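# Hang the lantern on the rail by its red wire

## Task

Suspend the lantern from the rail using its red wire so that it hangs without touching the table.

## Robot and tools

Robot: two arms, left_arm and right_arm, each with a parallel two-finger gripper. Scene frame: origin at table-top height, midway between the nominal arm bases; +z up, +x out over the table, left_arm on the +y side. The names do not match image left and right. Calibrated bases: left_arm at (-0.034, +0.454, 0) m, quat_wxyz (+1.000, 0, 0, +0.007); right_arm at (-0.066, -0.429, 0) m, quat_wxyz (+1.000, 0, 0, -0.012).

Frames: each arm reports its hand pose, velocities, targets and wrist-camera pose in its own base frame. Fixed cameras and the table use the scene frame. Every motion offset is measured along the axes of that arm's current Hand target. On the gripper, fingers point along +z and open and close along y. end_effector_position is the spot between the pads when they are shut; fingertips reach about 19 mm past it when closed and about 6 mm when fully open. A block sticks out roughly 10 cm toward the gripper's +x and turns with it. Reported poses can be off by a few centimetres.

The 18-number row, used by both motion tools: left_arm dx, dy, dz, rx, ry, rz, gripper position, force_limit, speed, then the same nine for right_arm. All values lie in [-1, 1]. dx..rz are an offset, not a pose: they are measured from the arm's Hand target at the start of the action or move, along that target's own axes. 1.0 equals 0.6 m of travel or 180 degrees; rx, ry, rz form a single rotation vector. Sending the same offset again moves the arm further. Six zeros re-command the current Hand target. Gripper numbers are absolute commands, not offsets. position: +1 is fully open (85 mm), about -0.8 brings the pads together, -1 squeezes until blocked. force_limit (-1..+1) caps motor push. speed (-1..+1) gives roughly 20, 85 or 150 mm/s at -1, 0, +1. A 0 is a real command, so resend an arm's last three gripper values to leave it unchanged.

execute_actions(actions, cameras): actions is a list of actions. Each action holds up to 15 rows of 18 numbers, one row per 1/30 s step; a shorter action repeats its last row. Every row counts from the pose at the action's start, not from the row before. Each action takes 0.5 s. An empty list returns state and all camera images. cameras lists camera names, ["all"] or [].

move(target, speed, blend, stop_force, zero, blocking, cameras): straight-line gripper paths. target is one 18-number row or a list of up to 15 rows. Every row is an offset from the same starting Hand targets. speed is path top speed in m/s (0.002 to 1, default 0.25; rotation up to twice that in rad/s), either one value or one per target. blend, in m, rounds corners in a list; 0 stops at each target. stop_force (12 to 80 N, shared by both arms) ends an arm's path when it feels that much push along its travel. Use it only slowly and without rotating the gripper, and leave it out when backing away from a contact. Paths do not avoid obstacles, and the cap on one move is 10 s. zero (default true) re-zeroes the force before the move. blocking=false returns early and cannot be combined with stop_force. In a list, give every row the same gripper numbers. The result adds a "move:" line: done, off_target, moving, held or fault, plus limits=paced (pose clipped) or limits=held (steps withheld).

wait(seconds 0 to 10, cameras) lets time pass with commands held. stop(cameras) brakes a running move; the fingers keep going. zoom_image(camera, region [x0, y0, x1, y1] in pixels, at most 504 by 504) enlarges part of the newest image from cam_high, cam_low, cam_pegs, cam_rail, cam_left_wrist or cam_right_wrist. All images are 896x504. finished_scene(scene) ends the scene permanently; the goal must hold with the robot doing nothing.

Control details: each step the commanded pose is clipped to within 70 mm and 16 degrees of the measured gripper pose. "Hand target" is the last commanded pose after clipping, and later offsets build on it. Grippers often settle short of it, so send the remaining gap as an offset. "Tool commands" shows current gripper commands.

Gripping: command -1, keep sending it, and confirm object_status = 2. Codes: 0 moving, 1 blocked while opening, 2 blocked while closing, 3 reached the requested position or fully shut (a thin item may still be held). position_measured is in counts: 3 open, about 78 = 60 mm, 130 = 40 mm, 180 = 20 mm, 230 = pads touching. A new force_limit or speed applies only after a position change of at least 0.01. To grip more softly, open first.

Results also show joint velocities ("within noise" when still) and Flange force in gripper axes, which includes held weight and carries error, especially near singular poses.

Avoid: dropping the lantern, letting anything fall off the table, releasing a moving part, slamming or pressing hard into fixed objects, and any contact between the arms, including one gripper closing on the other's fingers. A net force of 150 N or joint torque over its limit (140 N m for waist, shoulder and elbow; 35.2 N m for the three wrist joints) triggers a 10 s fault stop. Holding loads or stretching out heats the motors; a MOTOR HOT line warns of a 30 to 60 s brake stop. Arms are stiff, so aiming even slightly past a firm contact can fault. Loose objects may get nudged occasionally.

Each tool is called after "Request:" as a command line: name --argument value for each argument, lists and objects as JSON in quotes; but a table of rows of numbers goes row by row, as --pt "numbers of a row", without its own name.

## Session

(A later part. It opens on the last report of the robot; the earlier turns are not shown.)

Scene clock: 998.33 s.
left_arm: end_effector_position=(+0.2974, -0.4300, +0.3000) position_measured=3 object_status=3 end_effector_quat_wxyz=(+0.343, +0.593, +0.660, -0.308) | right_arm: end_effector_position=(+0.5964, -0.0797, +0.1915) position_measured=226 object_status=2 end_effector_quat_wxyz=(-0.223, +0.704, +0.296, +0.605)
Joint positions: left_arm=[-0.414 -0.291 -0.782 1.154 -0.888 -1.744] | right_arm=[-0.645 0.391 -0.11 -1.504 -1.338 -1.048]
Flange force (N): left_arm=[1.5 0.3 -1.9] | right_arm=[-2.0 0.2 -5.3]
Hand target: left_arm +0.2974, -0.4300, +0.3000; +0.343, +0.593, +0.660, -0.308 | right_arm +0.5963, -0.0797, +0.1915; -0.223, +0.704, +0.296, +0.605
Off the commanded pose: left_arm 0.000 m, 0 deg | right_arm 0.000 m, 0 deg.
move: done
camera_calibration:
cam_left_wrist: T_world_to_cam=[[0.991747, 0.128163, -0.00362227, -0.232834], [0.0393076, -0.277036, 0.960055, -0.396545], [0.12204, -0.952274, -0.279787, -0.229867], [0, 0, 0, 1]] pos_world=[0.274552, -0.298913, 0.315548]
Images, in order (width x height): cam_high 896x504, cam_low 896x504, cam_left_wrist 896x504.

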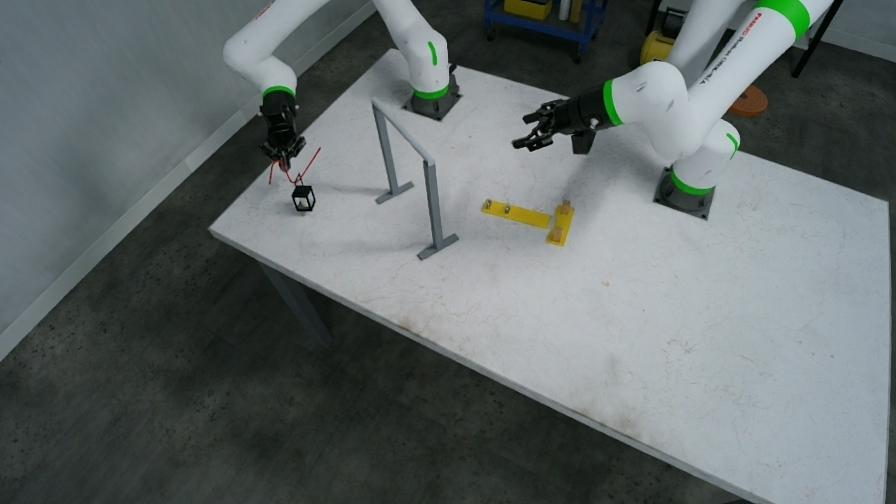

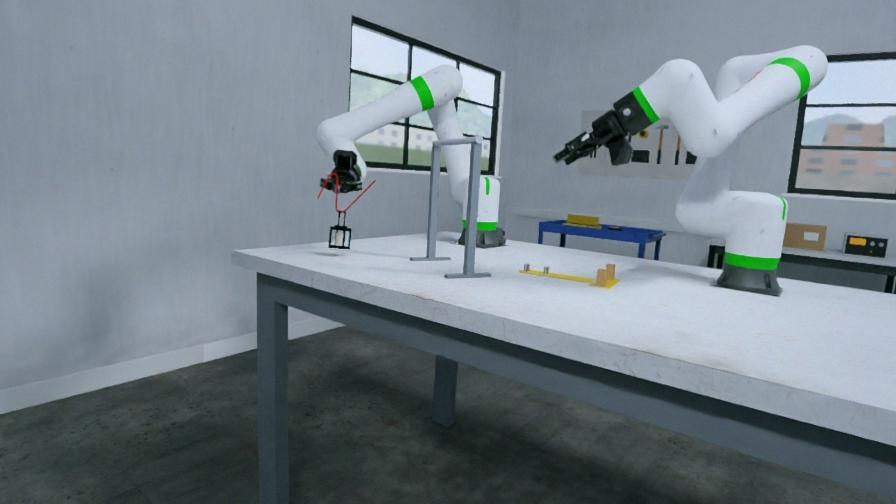

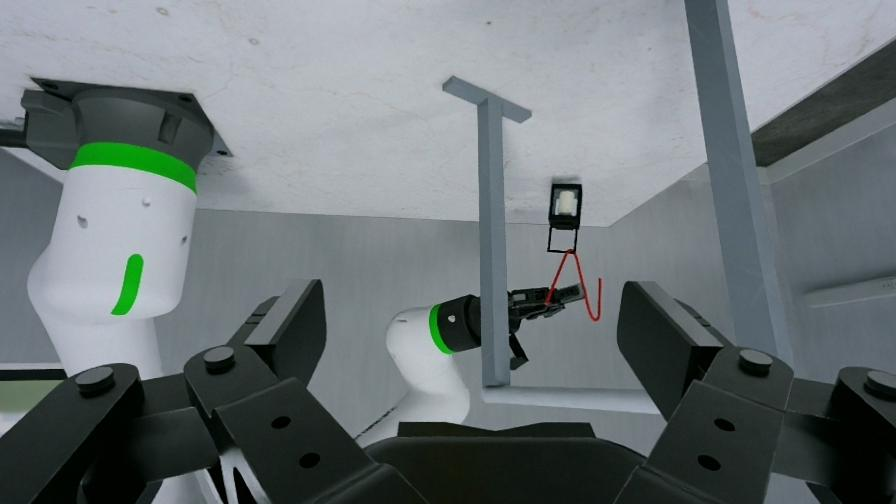

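Request:
move --pt "0 0 -0.25 0 0 0 1 -1 -1 0.2077 -0.0758 -0.1772 0 0 0 -1 0.3 -1" --pt "0 0 -0.25 0 0 0 1 -1 -1 0.2875 -0.3060 -0.2685 -0.0195 0.0262 0.0087 -1 0.3 -1" --speed 0.09 --blend 0.03 --cameras '["cam_high","cam_low","cam_rail","cam_left_wrist"]'

Scene clock: 1053.40 s.
left_arm: end_effector_position=(+0.2841, -0.3080, +0.3862) position_measured=3 object_status=3 end_effector_quat_wxyz=(+0.343, +0.593, +0.660, -0.308) | right_arm: end_effector_position=(+0.3699, -0.0298, +0.3803) position_measured=226 object_status=2 end_effector_quat_wxyz=(-0.222, +0.689, +0.259, +0.639)
Joint positions: left_arm=[0.076 -0.485 -0.689 0.972 -1.428 -1.721] | right_arm=[-1.007 -0.395 -0.459 -1.478 -1.694 -1.47]
Flange force (N): left_arm=[2.3 -0.6 -2.4] | right_arm=[-2.2 -0.8 -10.4]
Hand target: left_arm +0.2841, -0.3080, +0.3862; +0.343, +0.593, +0.660, -0.308 | right_arm +0.3699, -0.0298, +0.3803; -0.222, +0.689, +0.259, +0.639
Off the commanded pose: left_arm 0.000 m, 0 deg | right_arm 0.000 m, 0 deg.
move: done
camera_calibration:
cam_left_wrist: T_world_to_cam=[[0.991747, 0.128163, -0.00362227, -0.234967], [0.0393076, -0.277036, 0.960055, -0.445077], [0.12204, -0.952274, -0.279787, -0.0879206], [0, 0, 0, 1]] pos_world=[0.261252, -0.176913, 0.401848]
Images, in order (width x height): cam_high 896x504, cam_low 896x504, cam_rail 896x504, cam_left_wrist 896x504.

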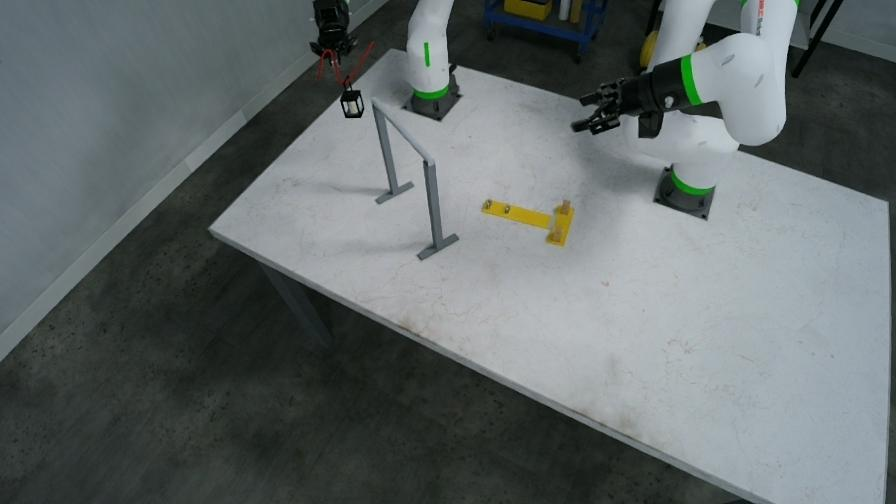

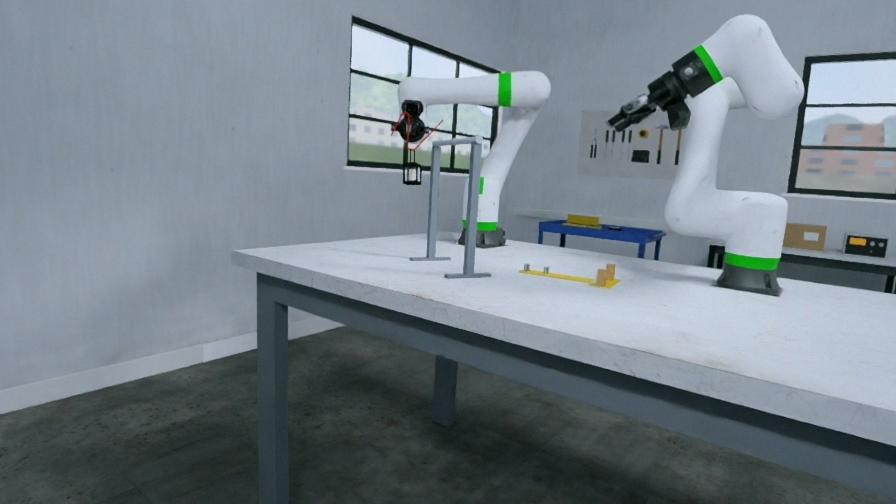

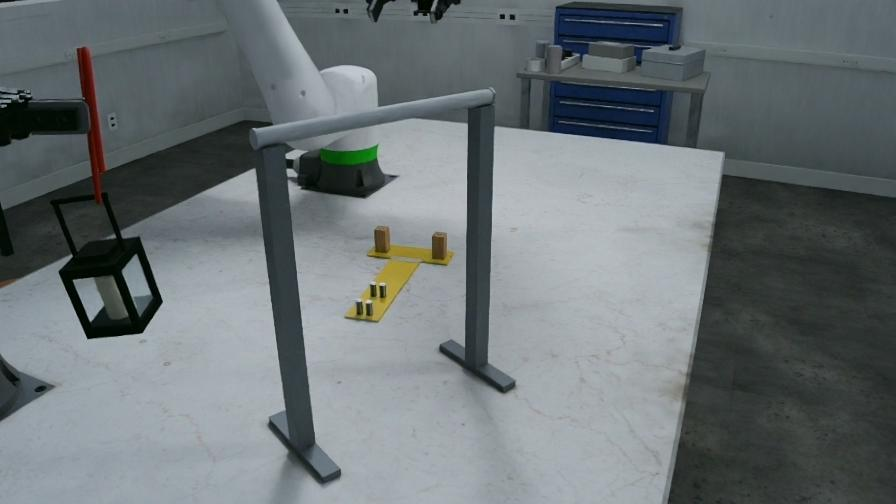

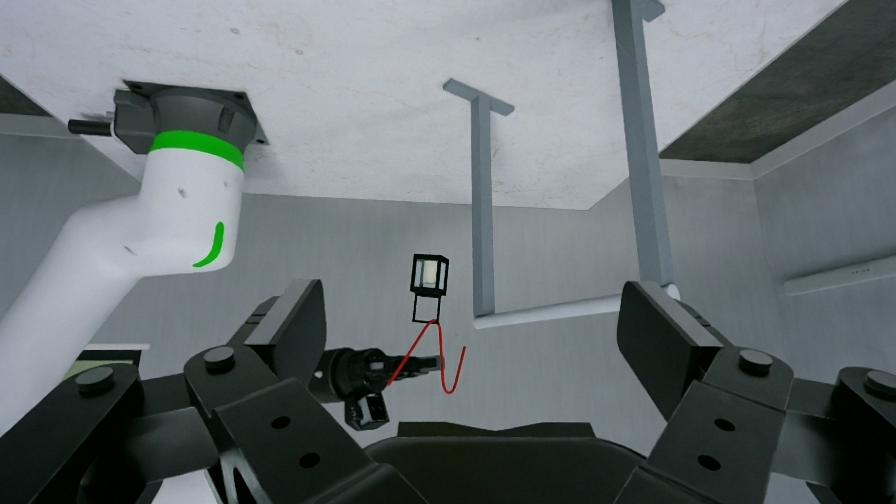

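Request:
move --pt "0 0 0 0 0 0 1 -1 -1 0.0295 -0.1973 0.0983 -0.0195 0.0262 0.0087 -1 0.3 -1" --pt "0 0 0 0 0 0 1 -1 -1 0.0610 -0.3207 0.4318 -0.0195 0.0262 0.0087 -1 0.3 -1" --speed 0.08 --blend 0.03 --cameras '["cam_high","cam_low","cam_pegs","cam_rail","cam_left_wrist"]'

Scene clock: 1073.37 s.
left_arm: end_effector_position=(+0.2841, -0.3080, +0.3862) position_measured=3 object_status=3 end_effector_quat_wxyz=(+0.343, +0.593, +0.660, -0.308) | right_arm: end_effector_position=(+0.4469, +0.2855, +0.3904) position_measured=226 object_status=2 end_effector_quat_wxyz=(-0.220, +0.672, +0.220, +0.672)
Joint positions: left_arm=[0.076 -0.485 -0.689 0.972 -1.428 -1.721] | right_arm=[0.369 -0.523 -0.573 -1.752 -0.268 -1.382]
Flange force (N): left_arm=[2.6 -0.5 -1.9] | right_arm=no reading
Hand target: left_arm +0.2841, -0.3080, +0.3862; +0.343, +0.593, +0.660, -0.308 | right_arm +0.4470, +0.2855, +0.3903; -0.220, +0.672, +0.220, +0.672
Off the commanded pose: left_arm 0.000 m, 0 deg | right_arm 0.000 m, 0 deg.
move: done
camera_calibration:
cam_left_wrist: T_world_to_cam=[[0.991747, 0.128163, -0.00362227, -0.234967], [0.0393076, -0.277036, 0.960055, -0.445077], [0.12204, -0.952274, -0.279787, -0.0879206], [0, 0, 0, 1]] pos_world=[0.261252, -0.176913, 0.401848]
Images, in order (width x height): cam_high 896x504, cam_low 896x504, cam_pegs 896x504, cam_rail 896x504, cam_left_wrist 896x504.

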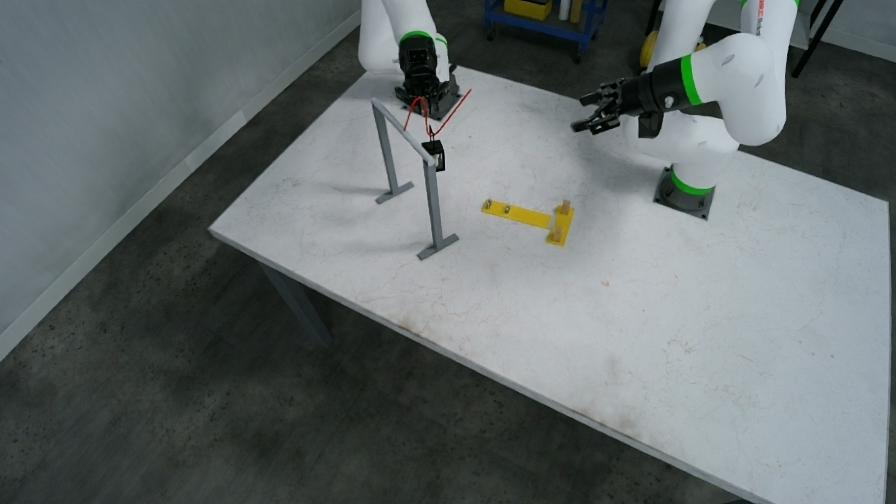

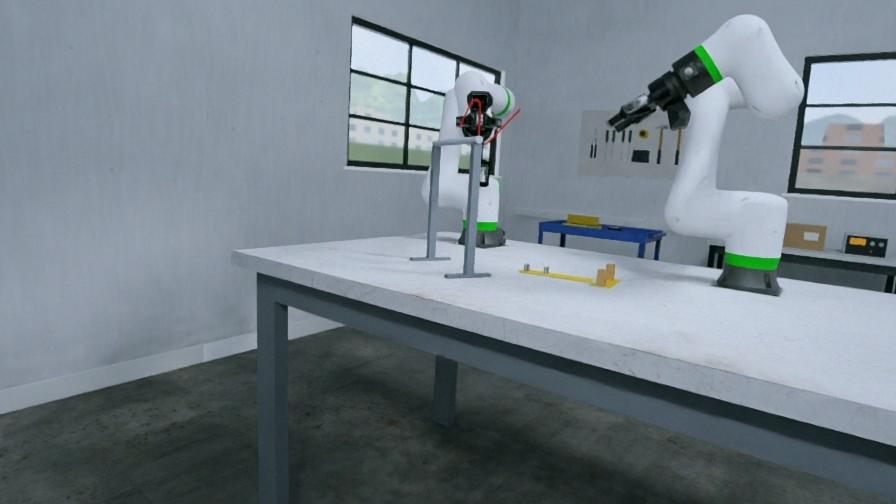

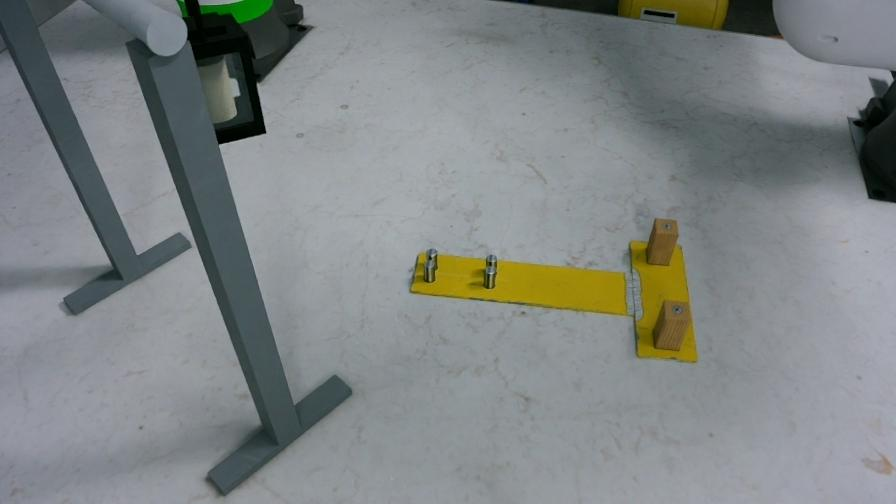

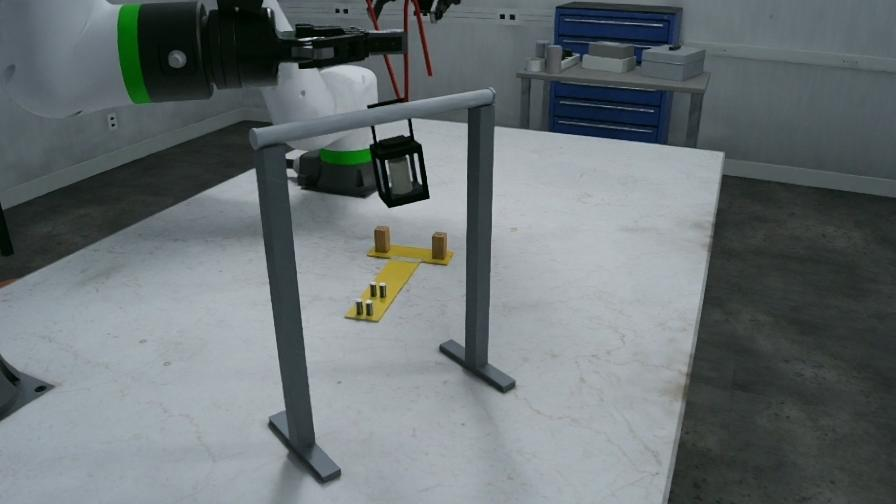

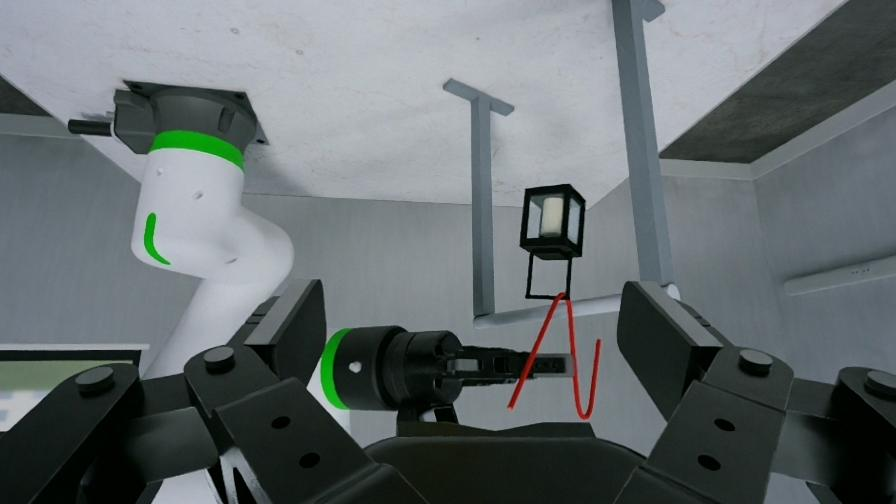

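Request:
zoom_image --camera "cam_high" --region '[360, 70, 500, 190]'

Request:
zoom_image --camera "cam_rail" --region '[330, 0, 510, 130]'

Request:
zoom_image --camera "cam_low" --region '[420, 70, 540, 200]'

Scaled by 3.600.

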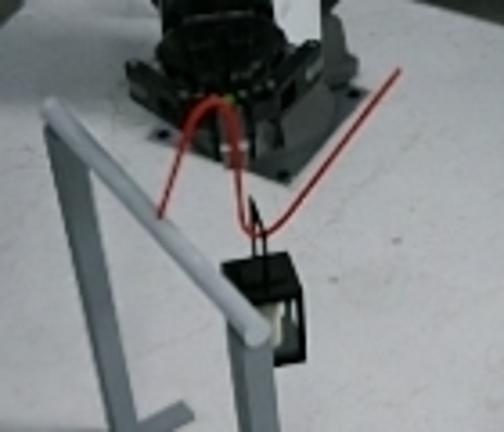

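Scaled by 2.800.

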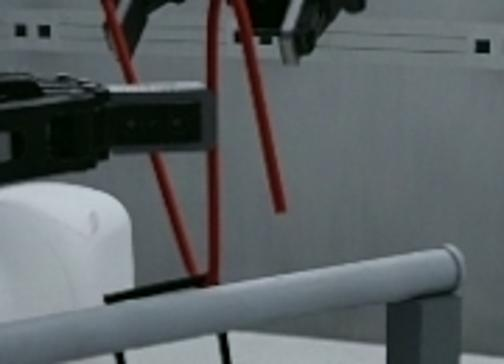

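Scaled by 3.877.

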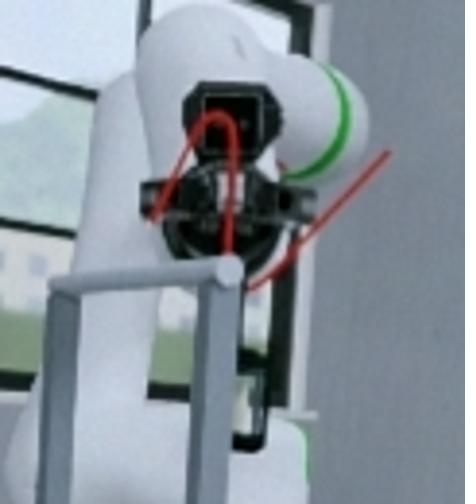

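Request:
move --target '[0,0,0,0,0,0,1,-1,-1,0,0.0475,0.0202,0,0,0,-1,0.3,-1]' --speed 0.05 --cameras '["cam_high","cam_low","cam_rail","cam_left_wrist"]'

Request:
zoom_image --camera "cam_high" --region '[360, 70, 500, 190]'

Request:
zoom_image --camera "cam_rail" --region '[330, 0, 510, 130]'

Request:
zoom_image --camera "cam_left_wrist" --region '[460, 180, 700, 440]'

Scene clock: 1088.00 s.
left_arm: end_effector_position=(+0.2841, -0.3080, +0.3862) position_measured=3 object_status=3 end_effector_quat_wxyz=(+0.343, +0.593, +0.660, -0.308) | right_arm: end_effector_position=(+0.4736, +0.2697, +0.3904) position_measured=226 object_status=2 end_effector_quat_wxyz=(-0.220, +0.672, +0.220, +0.672)
Joint positions: left_arm=[0.076 -0.485 -0.689 0.972 -1.428 -1.721] | right_arm=[0.257 -0.461 -0.541 -1.77 -0.384 -1.356]
Flange force (N): left_arm=[2.0 -0.7 -1.6] | right_arm=no reading
Hand target: left_arm +0.2841, -0.3080, +0.3862; +0.343, +0.593, +0.660, -0.308 | right_arm +0.4736, +0.2697, +0.3903; -0.220, +0.672, +0.220, +0.672
Off the commanded pose: left_arm 0.000 m, 0 deg | right_arm 0.000 m, 0 deg.
move: done
camera_calibration:
cam_left_wrist: T_world_to_cam=[[0.991747, 0.128163, -0.00362227, -0.234967], [0.0393076, -0.277036, 0.960055, -0.445077], [0.12204, -0.952274, -0.279787, -0.0879206], [0, 0, 0, 1]] pos_world=[0.261252, -0.176913, 0.401848]
Images, in order (width x height): cam_high 896x504, cam_low 896x504, cam_rail 896x504, cam_left_wrist 896x504.

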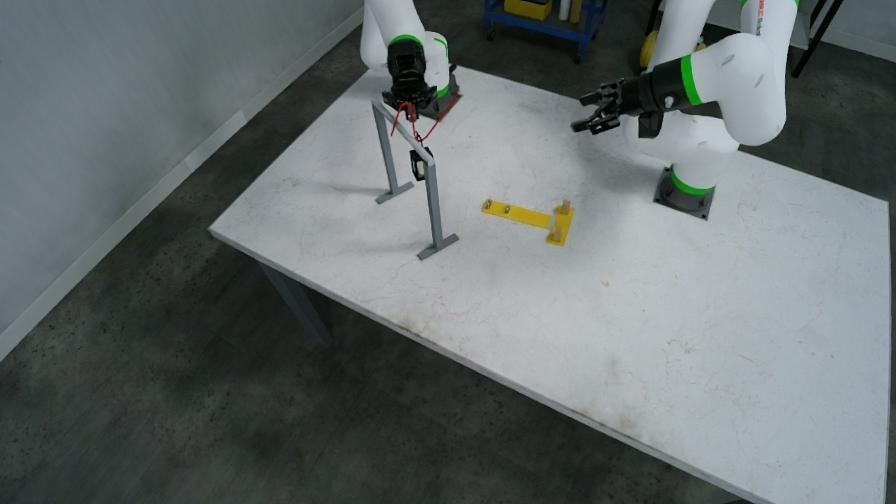

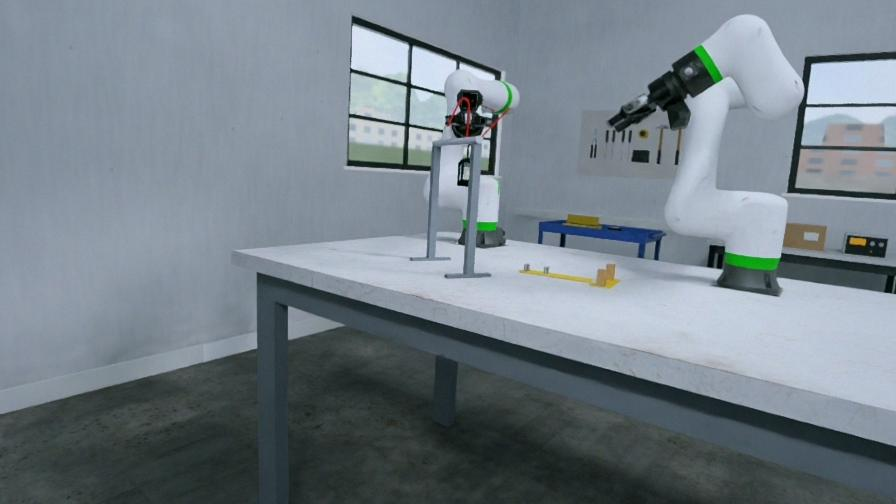

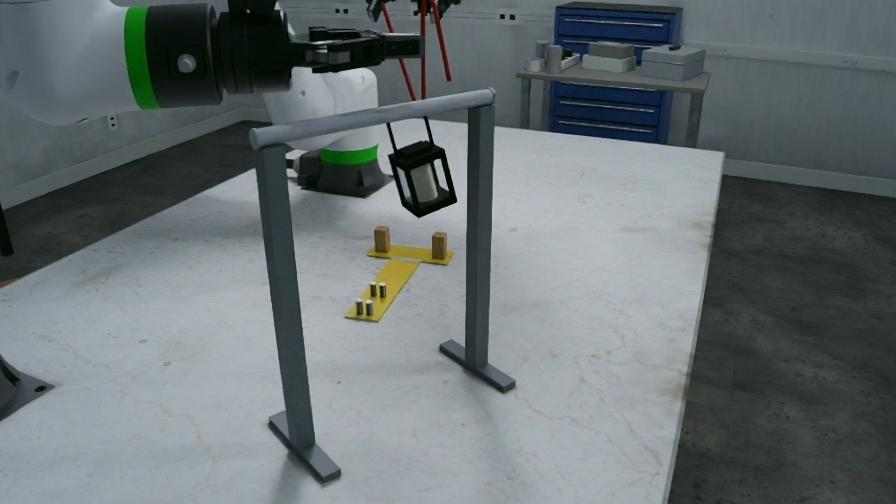

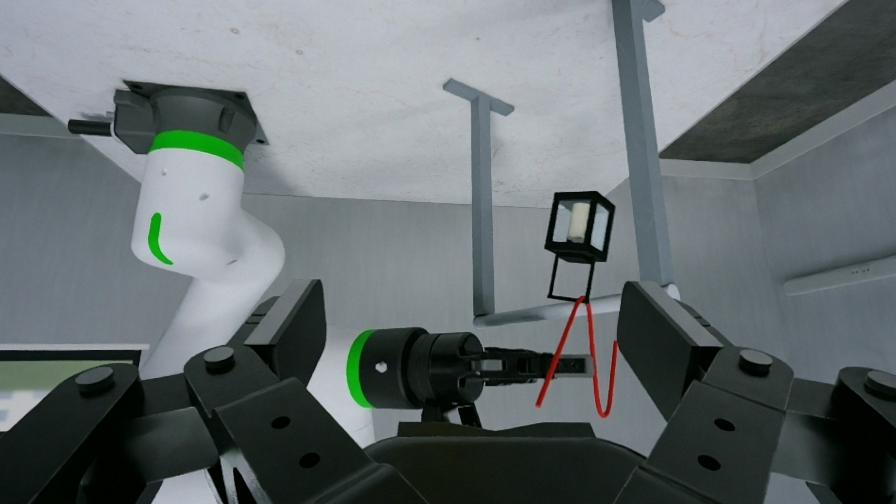

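Scaled by 3.600.

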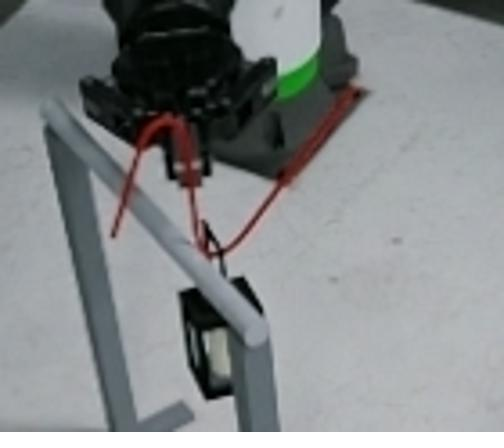

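Scaled by 2.800.

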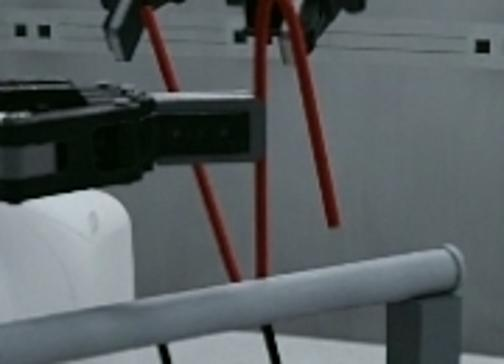

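Scaled by 1.938.

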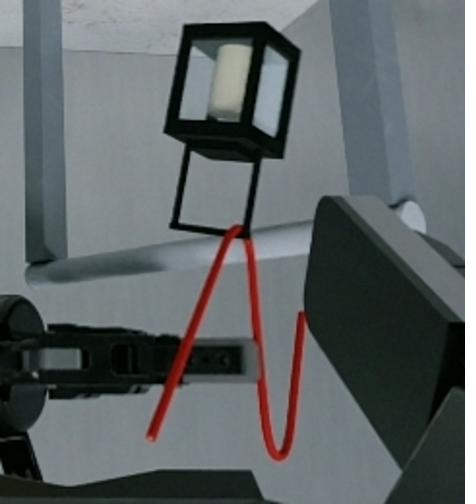

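Request:
move --target '[0,0,0,0,0,0,1,-1,-1,-0.0833,0,0,0,0,0,-1,0.3,-1]' --speed 0.03 --cameras '["cam_high","cam_low","cam_rail","cam_left_wrist"]'

Request:
zoom_image --camera "cam_high" --region '[360, 70, 500, 190]'

Request:
zoom_image --camera "cam_rail" --region '[330, 0, 510, 130]'

Request:
zoom_image --camera "cam_low" --region '[420, 80, 540, 200]'

Scene clock: 1095.23 s.
left_arm: end_effector_position=(+0.2841, -0.3080, +0.3862) position_measured=3 object_status=3 end_effector_quat_wxyz=(+0.343, +0.593, +0.660, -0.308) | right_arm: end_effector_position=(+0.4738, +0.2701, +0.3533) position_measured=226 object_status=2 end_effector_quat_wxyz=(-0.221, +0.670, +0.220, +0.674)
Joint positions: left_arm=[0.076 -0.485 -0.689 0.972 -1.428 -1.721] | right_arm=[0.15 -0.404 -0.623 -1.972 -0.53 -1.116]
Flange force (N): left_arm=[1.2 -0.2 -1.6] | right_arm=no reading
Flange force when the fault began (N): right_arm=no reading
Hand target: left_arm +0.2841, -0.3080, +0.3862; +0.343, +0.593, +0.660, -0.308 | right_arm +0.4738, +0.2701, +0.3533; -0.221, +0.670, +0.220, +0.674 (not the last commanded pose)
Tool commands: left_gripper/position=+1.0 left_gripper/force_limit=-1.0 left_gripper/speed=-1.0 right_gripper/position=-1.0 right_gripper/force_limit=+0.301961 right_gripper/speed=-1.0
Off the commanded pose: left_arm 0.000 m, 0 deg | right_arm 0.013 m, 0 deg.
FORCE FAULT: contact force on the right arm reached its limit, and that arm stopped. The contact can be on any part of that arm, not only on its tool. That arm's remaining commands of this call were not run. That arm is still stopped at the end of this call. That arm stays stopped for about 10 more seconds. Until then a move that you send moves the other arm only, and its call returns only when the move has ended. Once the stop has ended, the next robot result says so. If the stop ends while you think or write, that arm runs what you send next, counted from a new Hand target: where the arm stands when the stop ends. While its stop runs, that arm takes no new command, but its gripper still runs the gripper command that each later call begins with. Until it ends, the stop uses up actions while you think or wait. An arm that is not stopped still takes commands.
move: fault (right_arm)
camera_calibration:
cam_left_wrist: T_world_to_cam=[[0.991747, 0.128163, -0.00362227, -0.234967], [0.0393076, -0.277036, 0.960055, -0.445077], [0.12204, -0.952274, -0.279787, -0.0879206], [0, 0, 0, 1]] pos_world=[0.261252, -0.176913, 0.401848]
Images, in order (width x height): cam_high 896x504, cam_low 896x504, cam_rail 896x504, cam_left_wrist 896x504.

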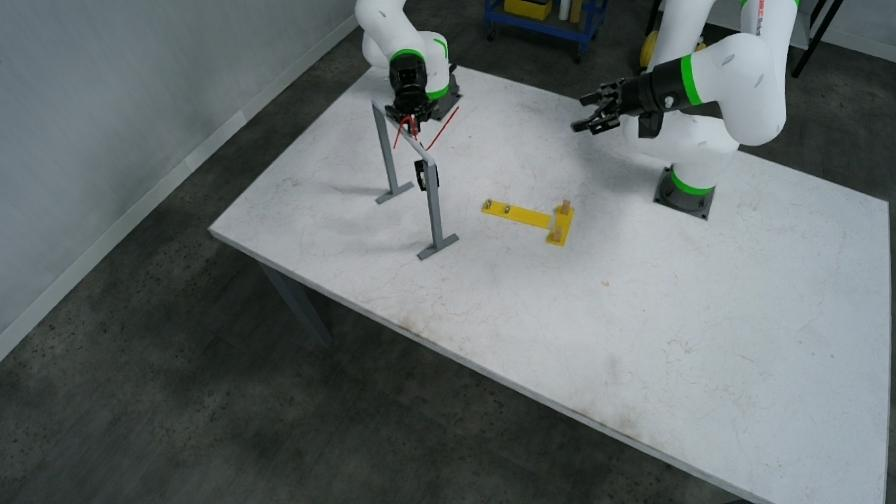

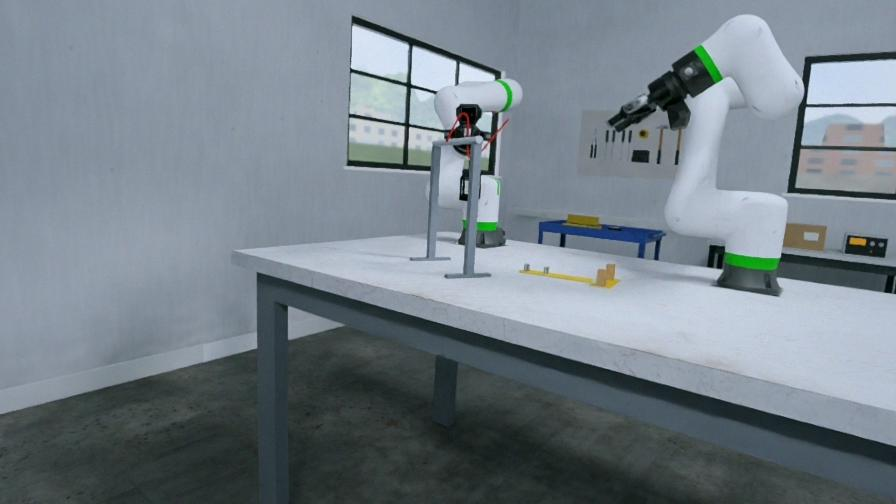

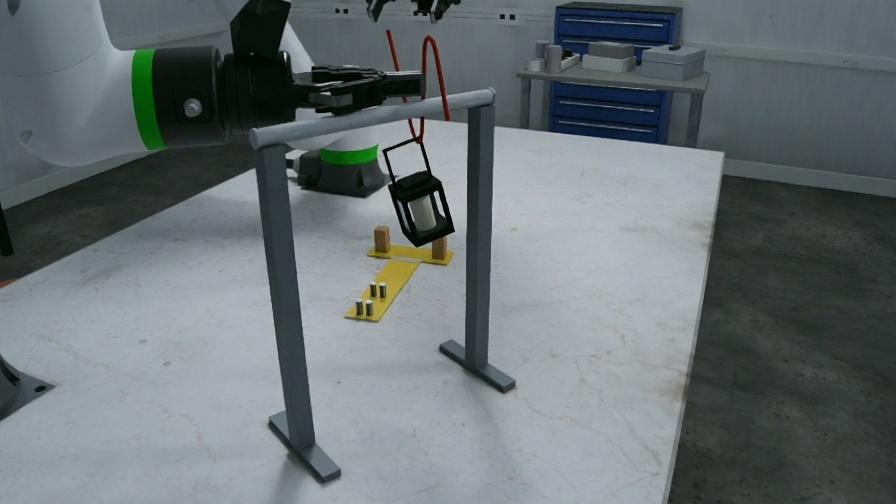

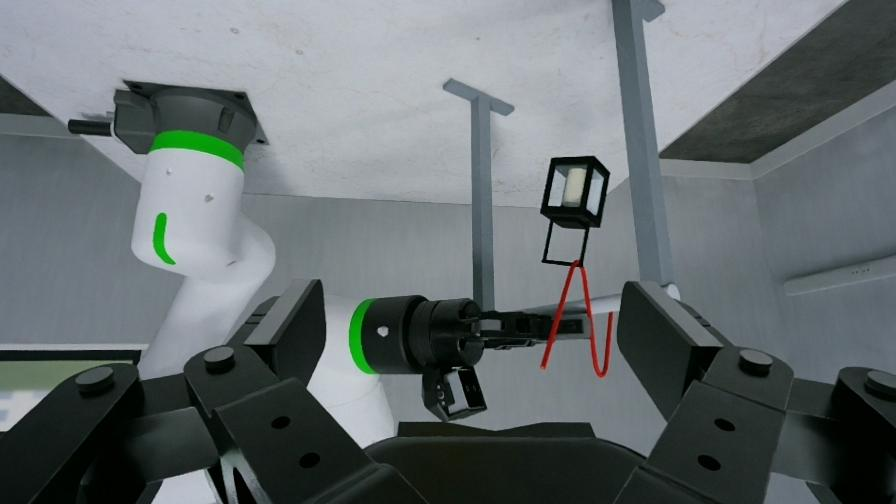

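Scaled by 3.600.

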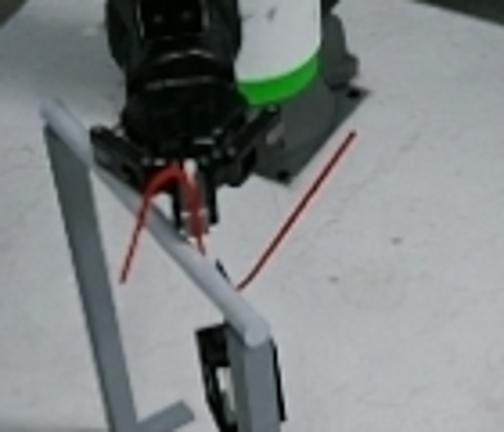

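Scaled by 2.800.

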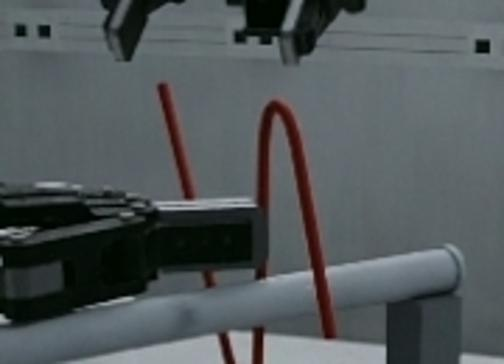

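Scaled by 4.200.

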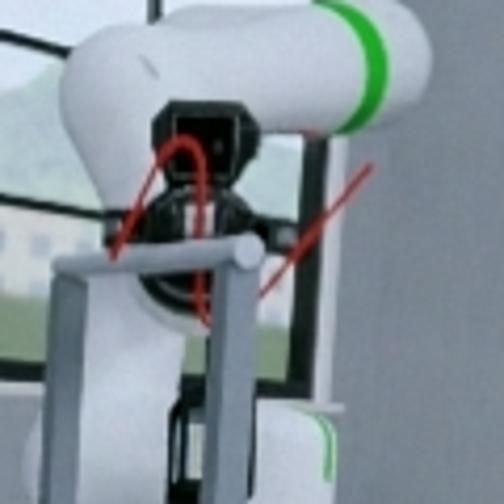

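Request:
move --target '[0,0,0,0,0,0,1,-1,-1,0.0833,0,0,0,0,0,-1,0.3,-1]' --speed 0.05

Scene clock: 1117.87 s.
left_arm: end_effector_position=(+0.2841, -0.3080, +0.3862) position_measured=3 object_status=3 end_effector_quat_wxyz=(+0.343, +0.593, +0.660, -0.308) | right_arm: end_effector_position=(+0.4736, +0.2700, +0.4033) position_measured=226 object_status=2 end_effector_quat_wxyz=(-0.221, +0.670, +0.220, +0.674)
Joint positions: left_arm=[0.076 -0.485 -0.689 0.972 -1.428 -1.721] | right_arm=[0.288 -0.473 -0.519 -1.712 -0.35 -1.421]
Flange force (N): left_arm=[1.7 -0.7 -2.0] | right_arm=no reading
Hand target: left_arm +0.2841, -0.3080, +0.3862; +0.343, +0.593, +0.660, -0.308 | right_arm +0.4736, +0.2700, +0.4033; -0.221, +0.670, +0.220, +0.674
Off the commanded pose: left_arm 0.000 m, 0 deg | right_arm 0.000 m, 0 deg.
FORCE FAULT, CONTINUED: the right arm's stop, for the force fault that an earlier result reported, is over. The rest of the stop counts as 19 of the actions that you can send in this scene. The stop ended before this call began, so that arm ran this call's commands, counted from a new Hand target: where the arm stood when the stop ended.
move: done

Request:
move --target '[0,0,0,0,0,0,1,-1,-1,0,-0.0143,0,-0.1056,0,0,-1,0.3,-1]' --speed 0.06 --cameras '["cam_high","cam_low","cam_rail","cam_left_wrist"]'

Request:
zoom_image --camera "cam_high" --region '[360, 70, 500, 190]'

Request:
zoom_image --camera "cam_rail" --region '[250, 0, 510, 180]'

Request:
zoom_image --camera "cam_left_wrist" --region '[460, 180, 700, 440]'

Scene clock: 1127.33 s.
left_arm: end_effector_position=(+0.2841, -0.3080, +0.3862) position_measured=3 object_status=3 end_effector_quat_wxyz=(+0.343, +0.593, +0.660, -0.308) | right_arm: end_effector_position=(+0.4685, +0.2768, +0.4033) position_measured=226 object_status=2 end_effector_quat_wxyz=(-0.107, +0.697, +0.106, +0.701)
Joint positions: left_arm=[0.076 -0.485 -0.689 0.972 -1.428 -1.721] | right_arm=[0.279 -0.482 -0.807 -3.066 -0.331 -0.072]
Flange force (N): left_arm=[2.1 -1.3 -1.9] | right_arm=no reading
Hand target: left_arm +0.2841, -0.3080, +0.3862; +0.343, +0.593, +0.660, -0.308 | right_arm +0.4685, +0.2769, +0.4033; -0.107, +0.697, +0.106, +0.701
Off the commanded pose: left_arm 0.000 m, 0 deg | right_arm 0.000 m, 0 deg.
move: done
camera_calibration:
cam_left_wrist: T_world_to_cam=[[0.991747, 0.128163, -0.00362227, -0.234967], [0.0393076, -0.277036, 0.960055, -0.445077], [0.12204, -0.952274, -0.279787, -0.0879206], [0, 0, 0, 1]] pos_world=[0.261252, -0.176913, 0.401848]
Images, in order (width x height): cam_high 896x504, cam_low 896x504, cam_rail 896x504, cam_left_wrist 896x504.

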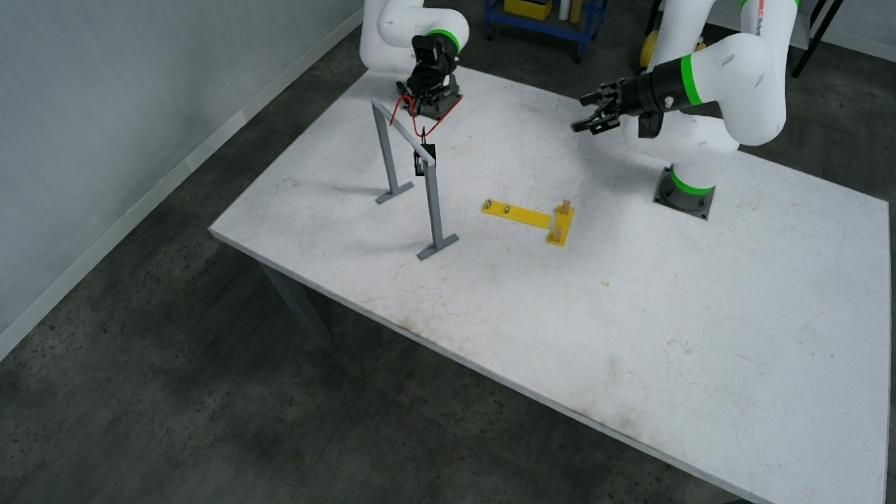

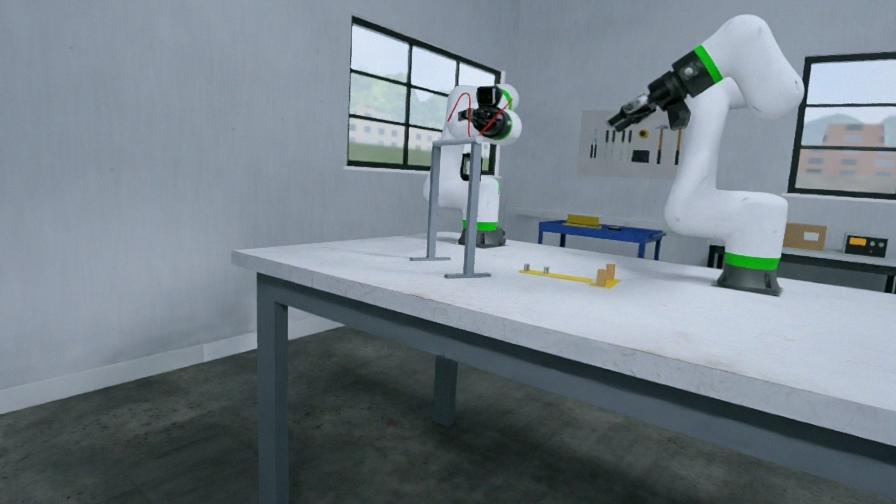

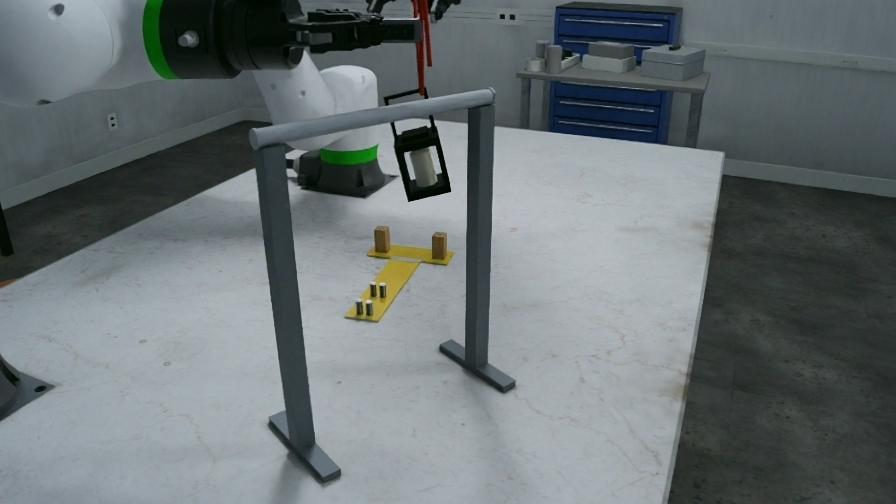

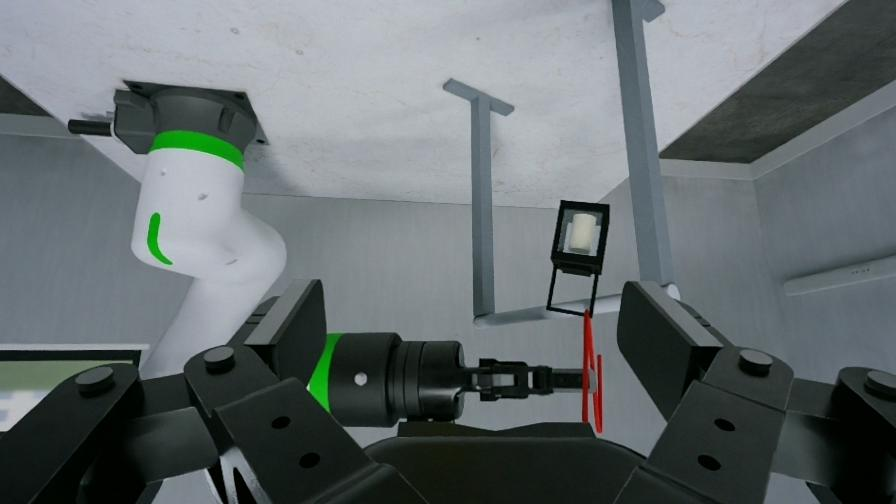

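Scaled by 3.600.

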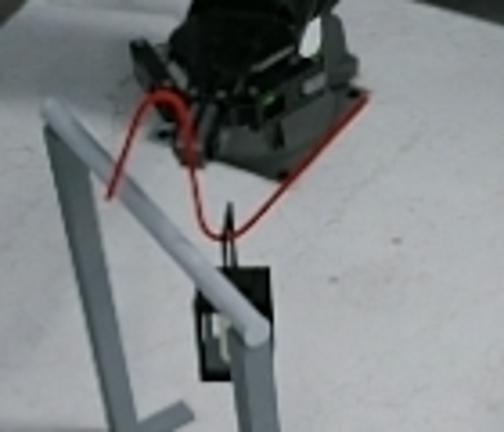

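Scaled by 1.938.

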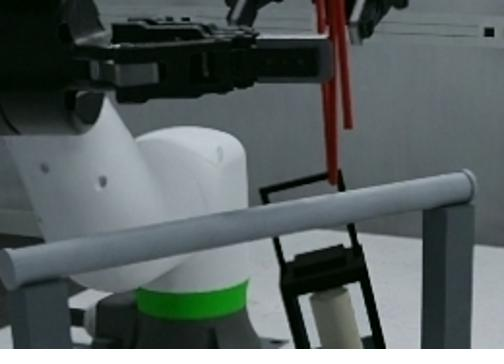

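Scaled by 1.938.

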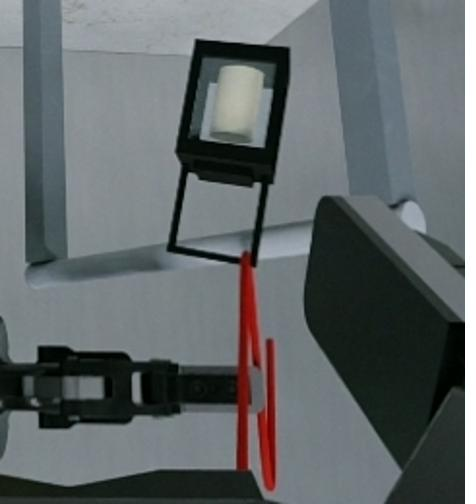

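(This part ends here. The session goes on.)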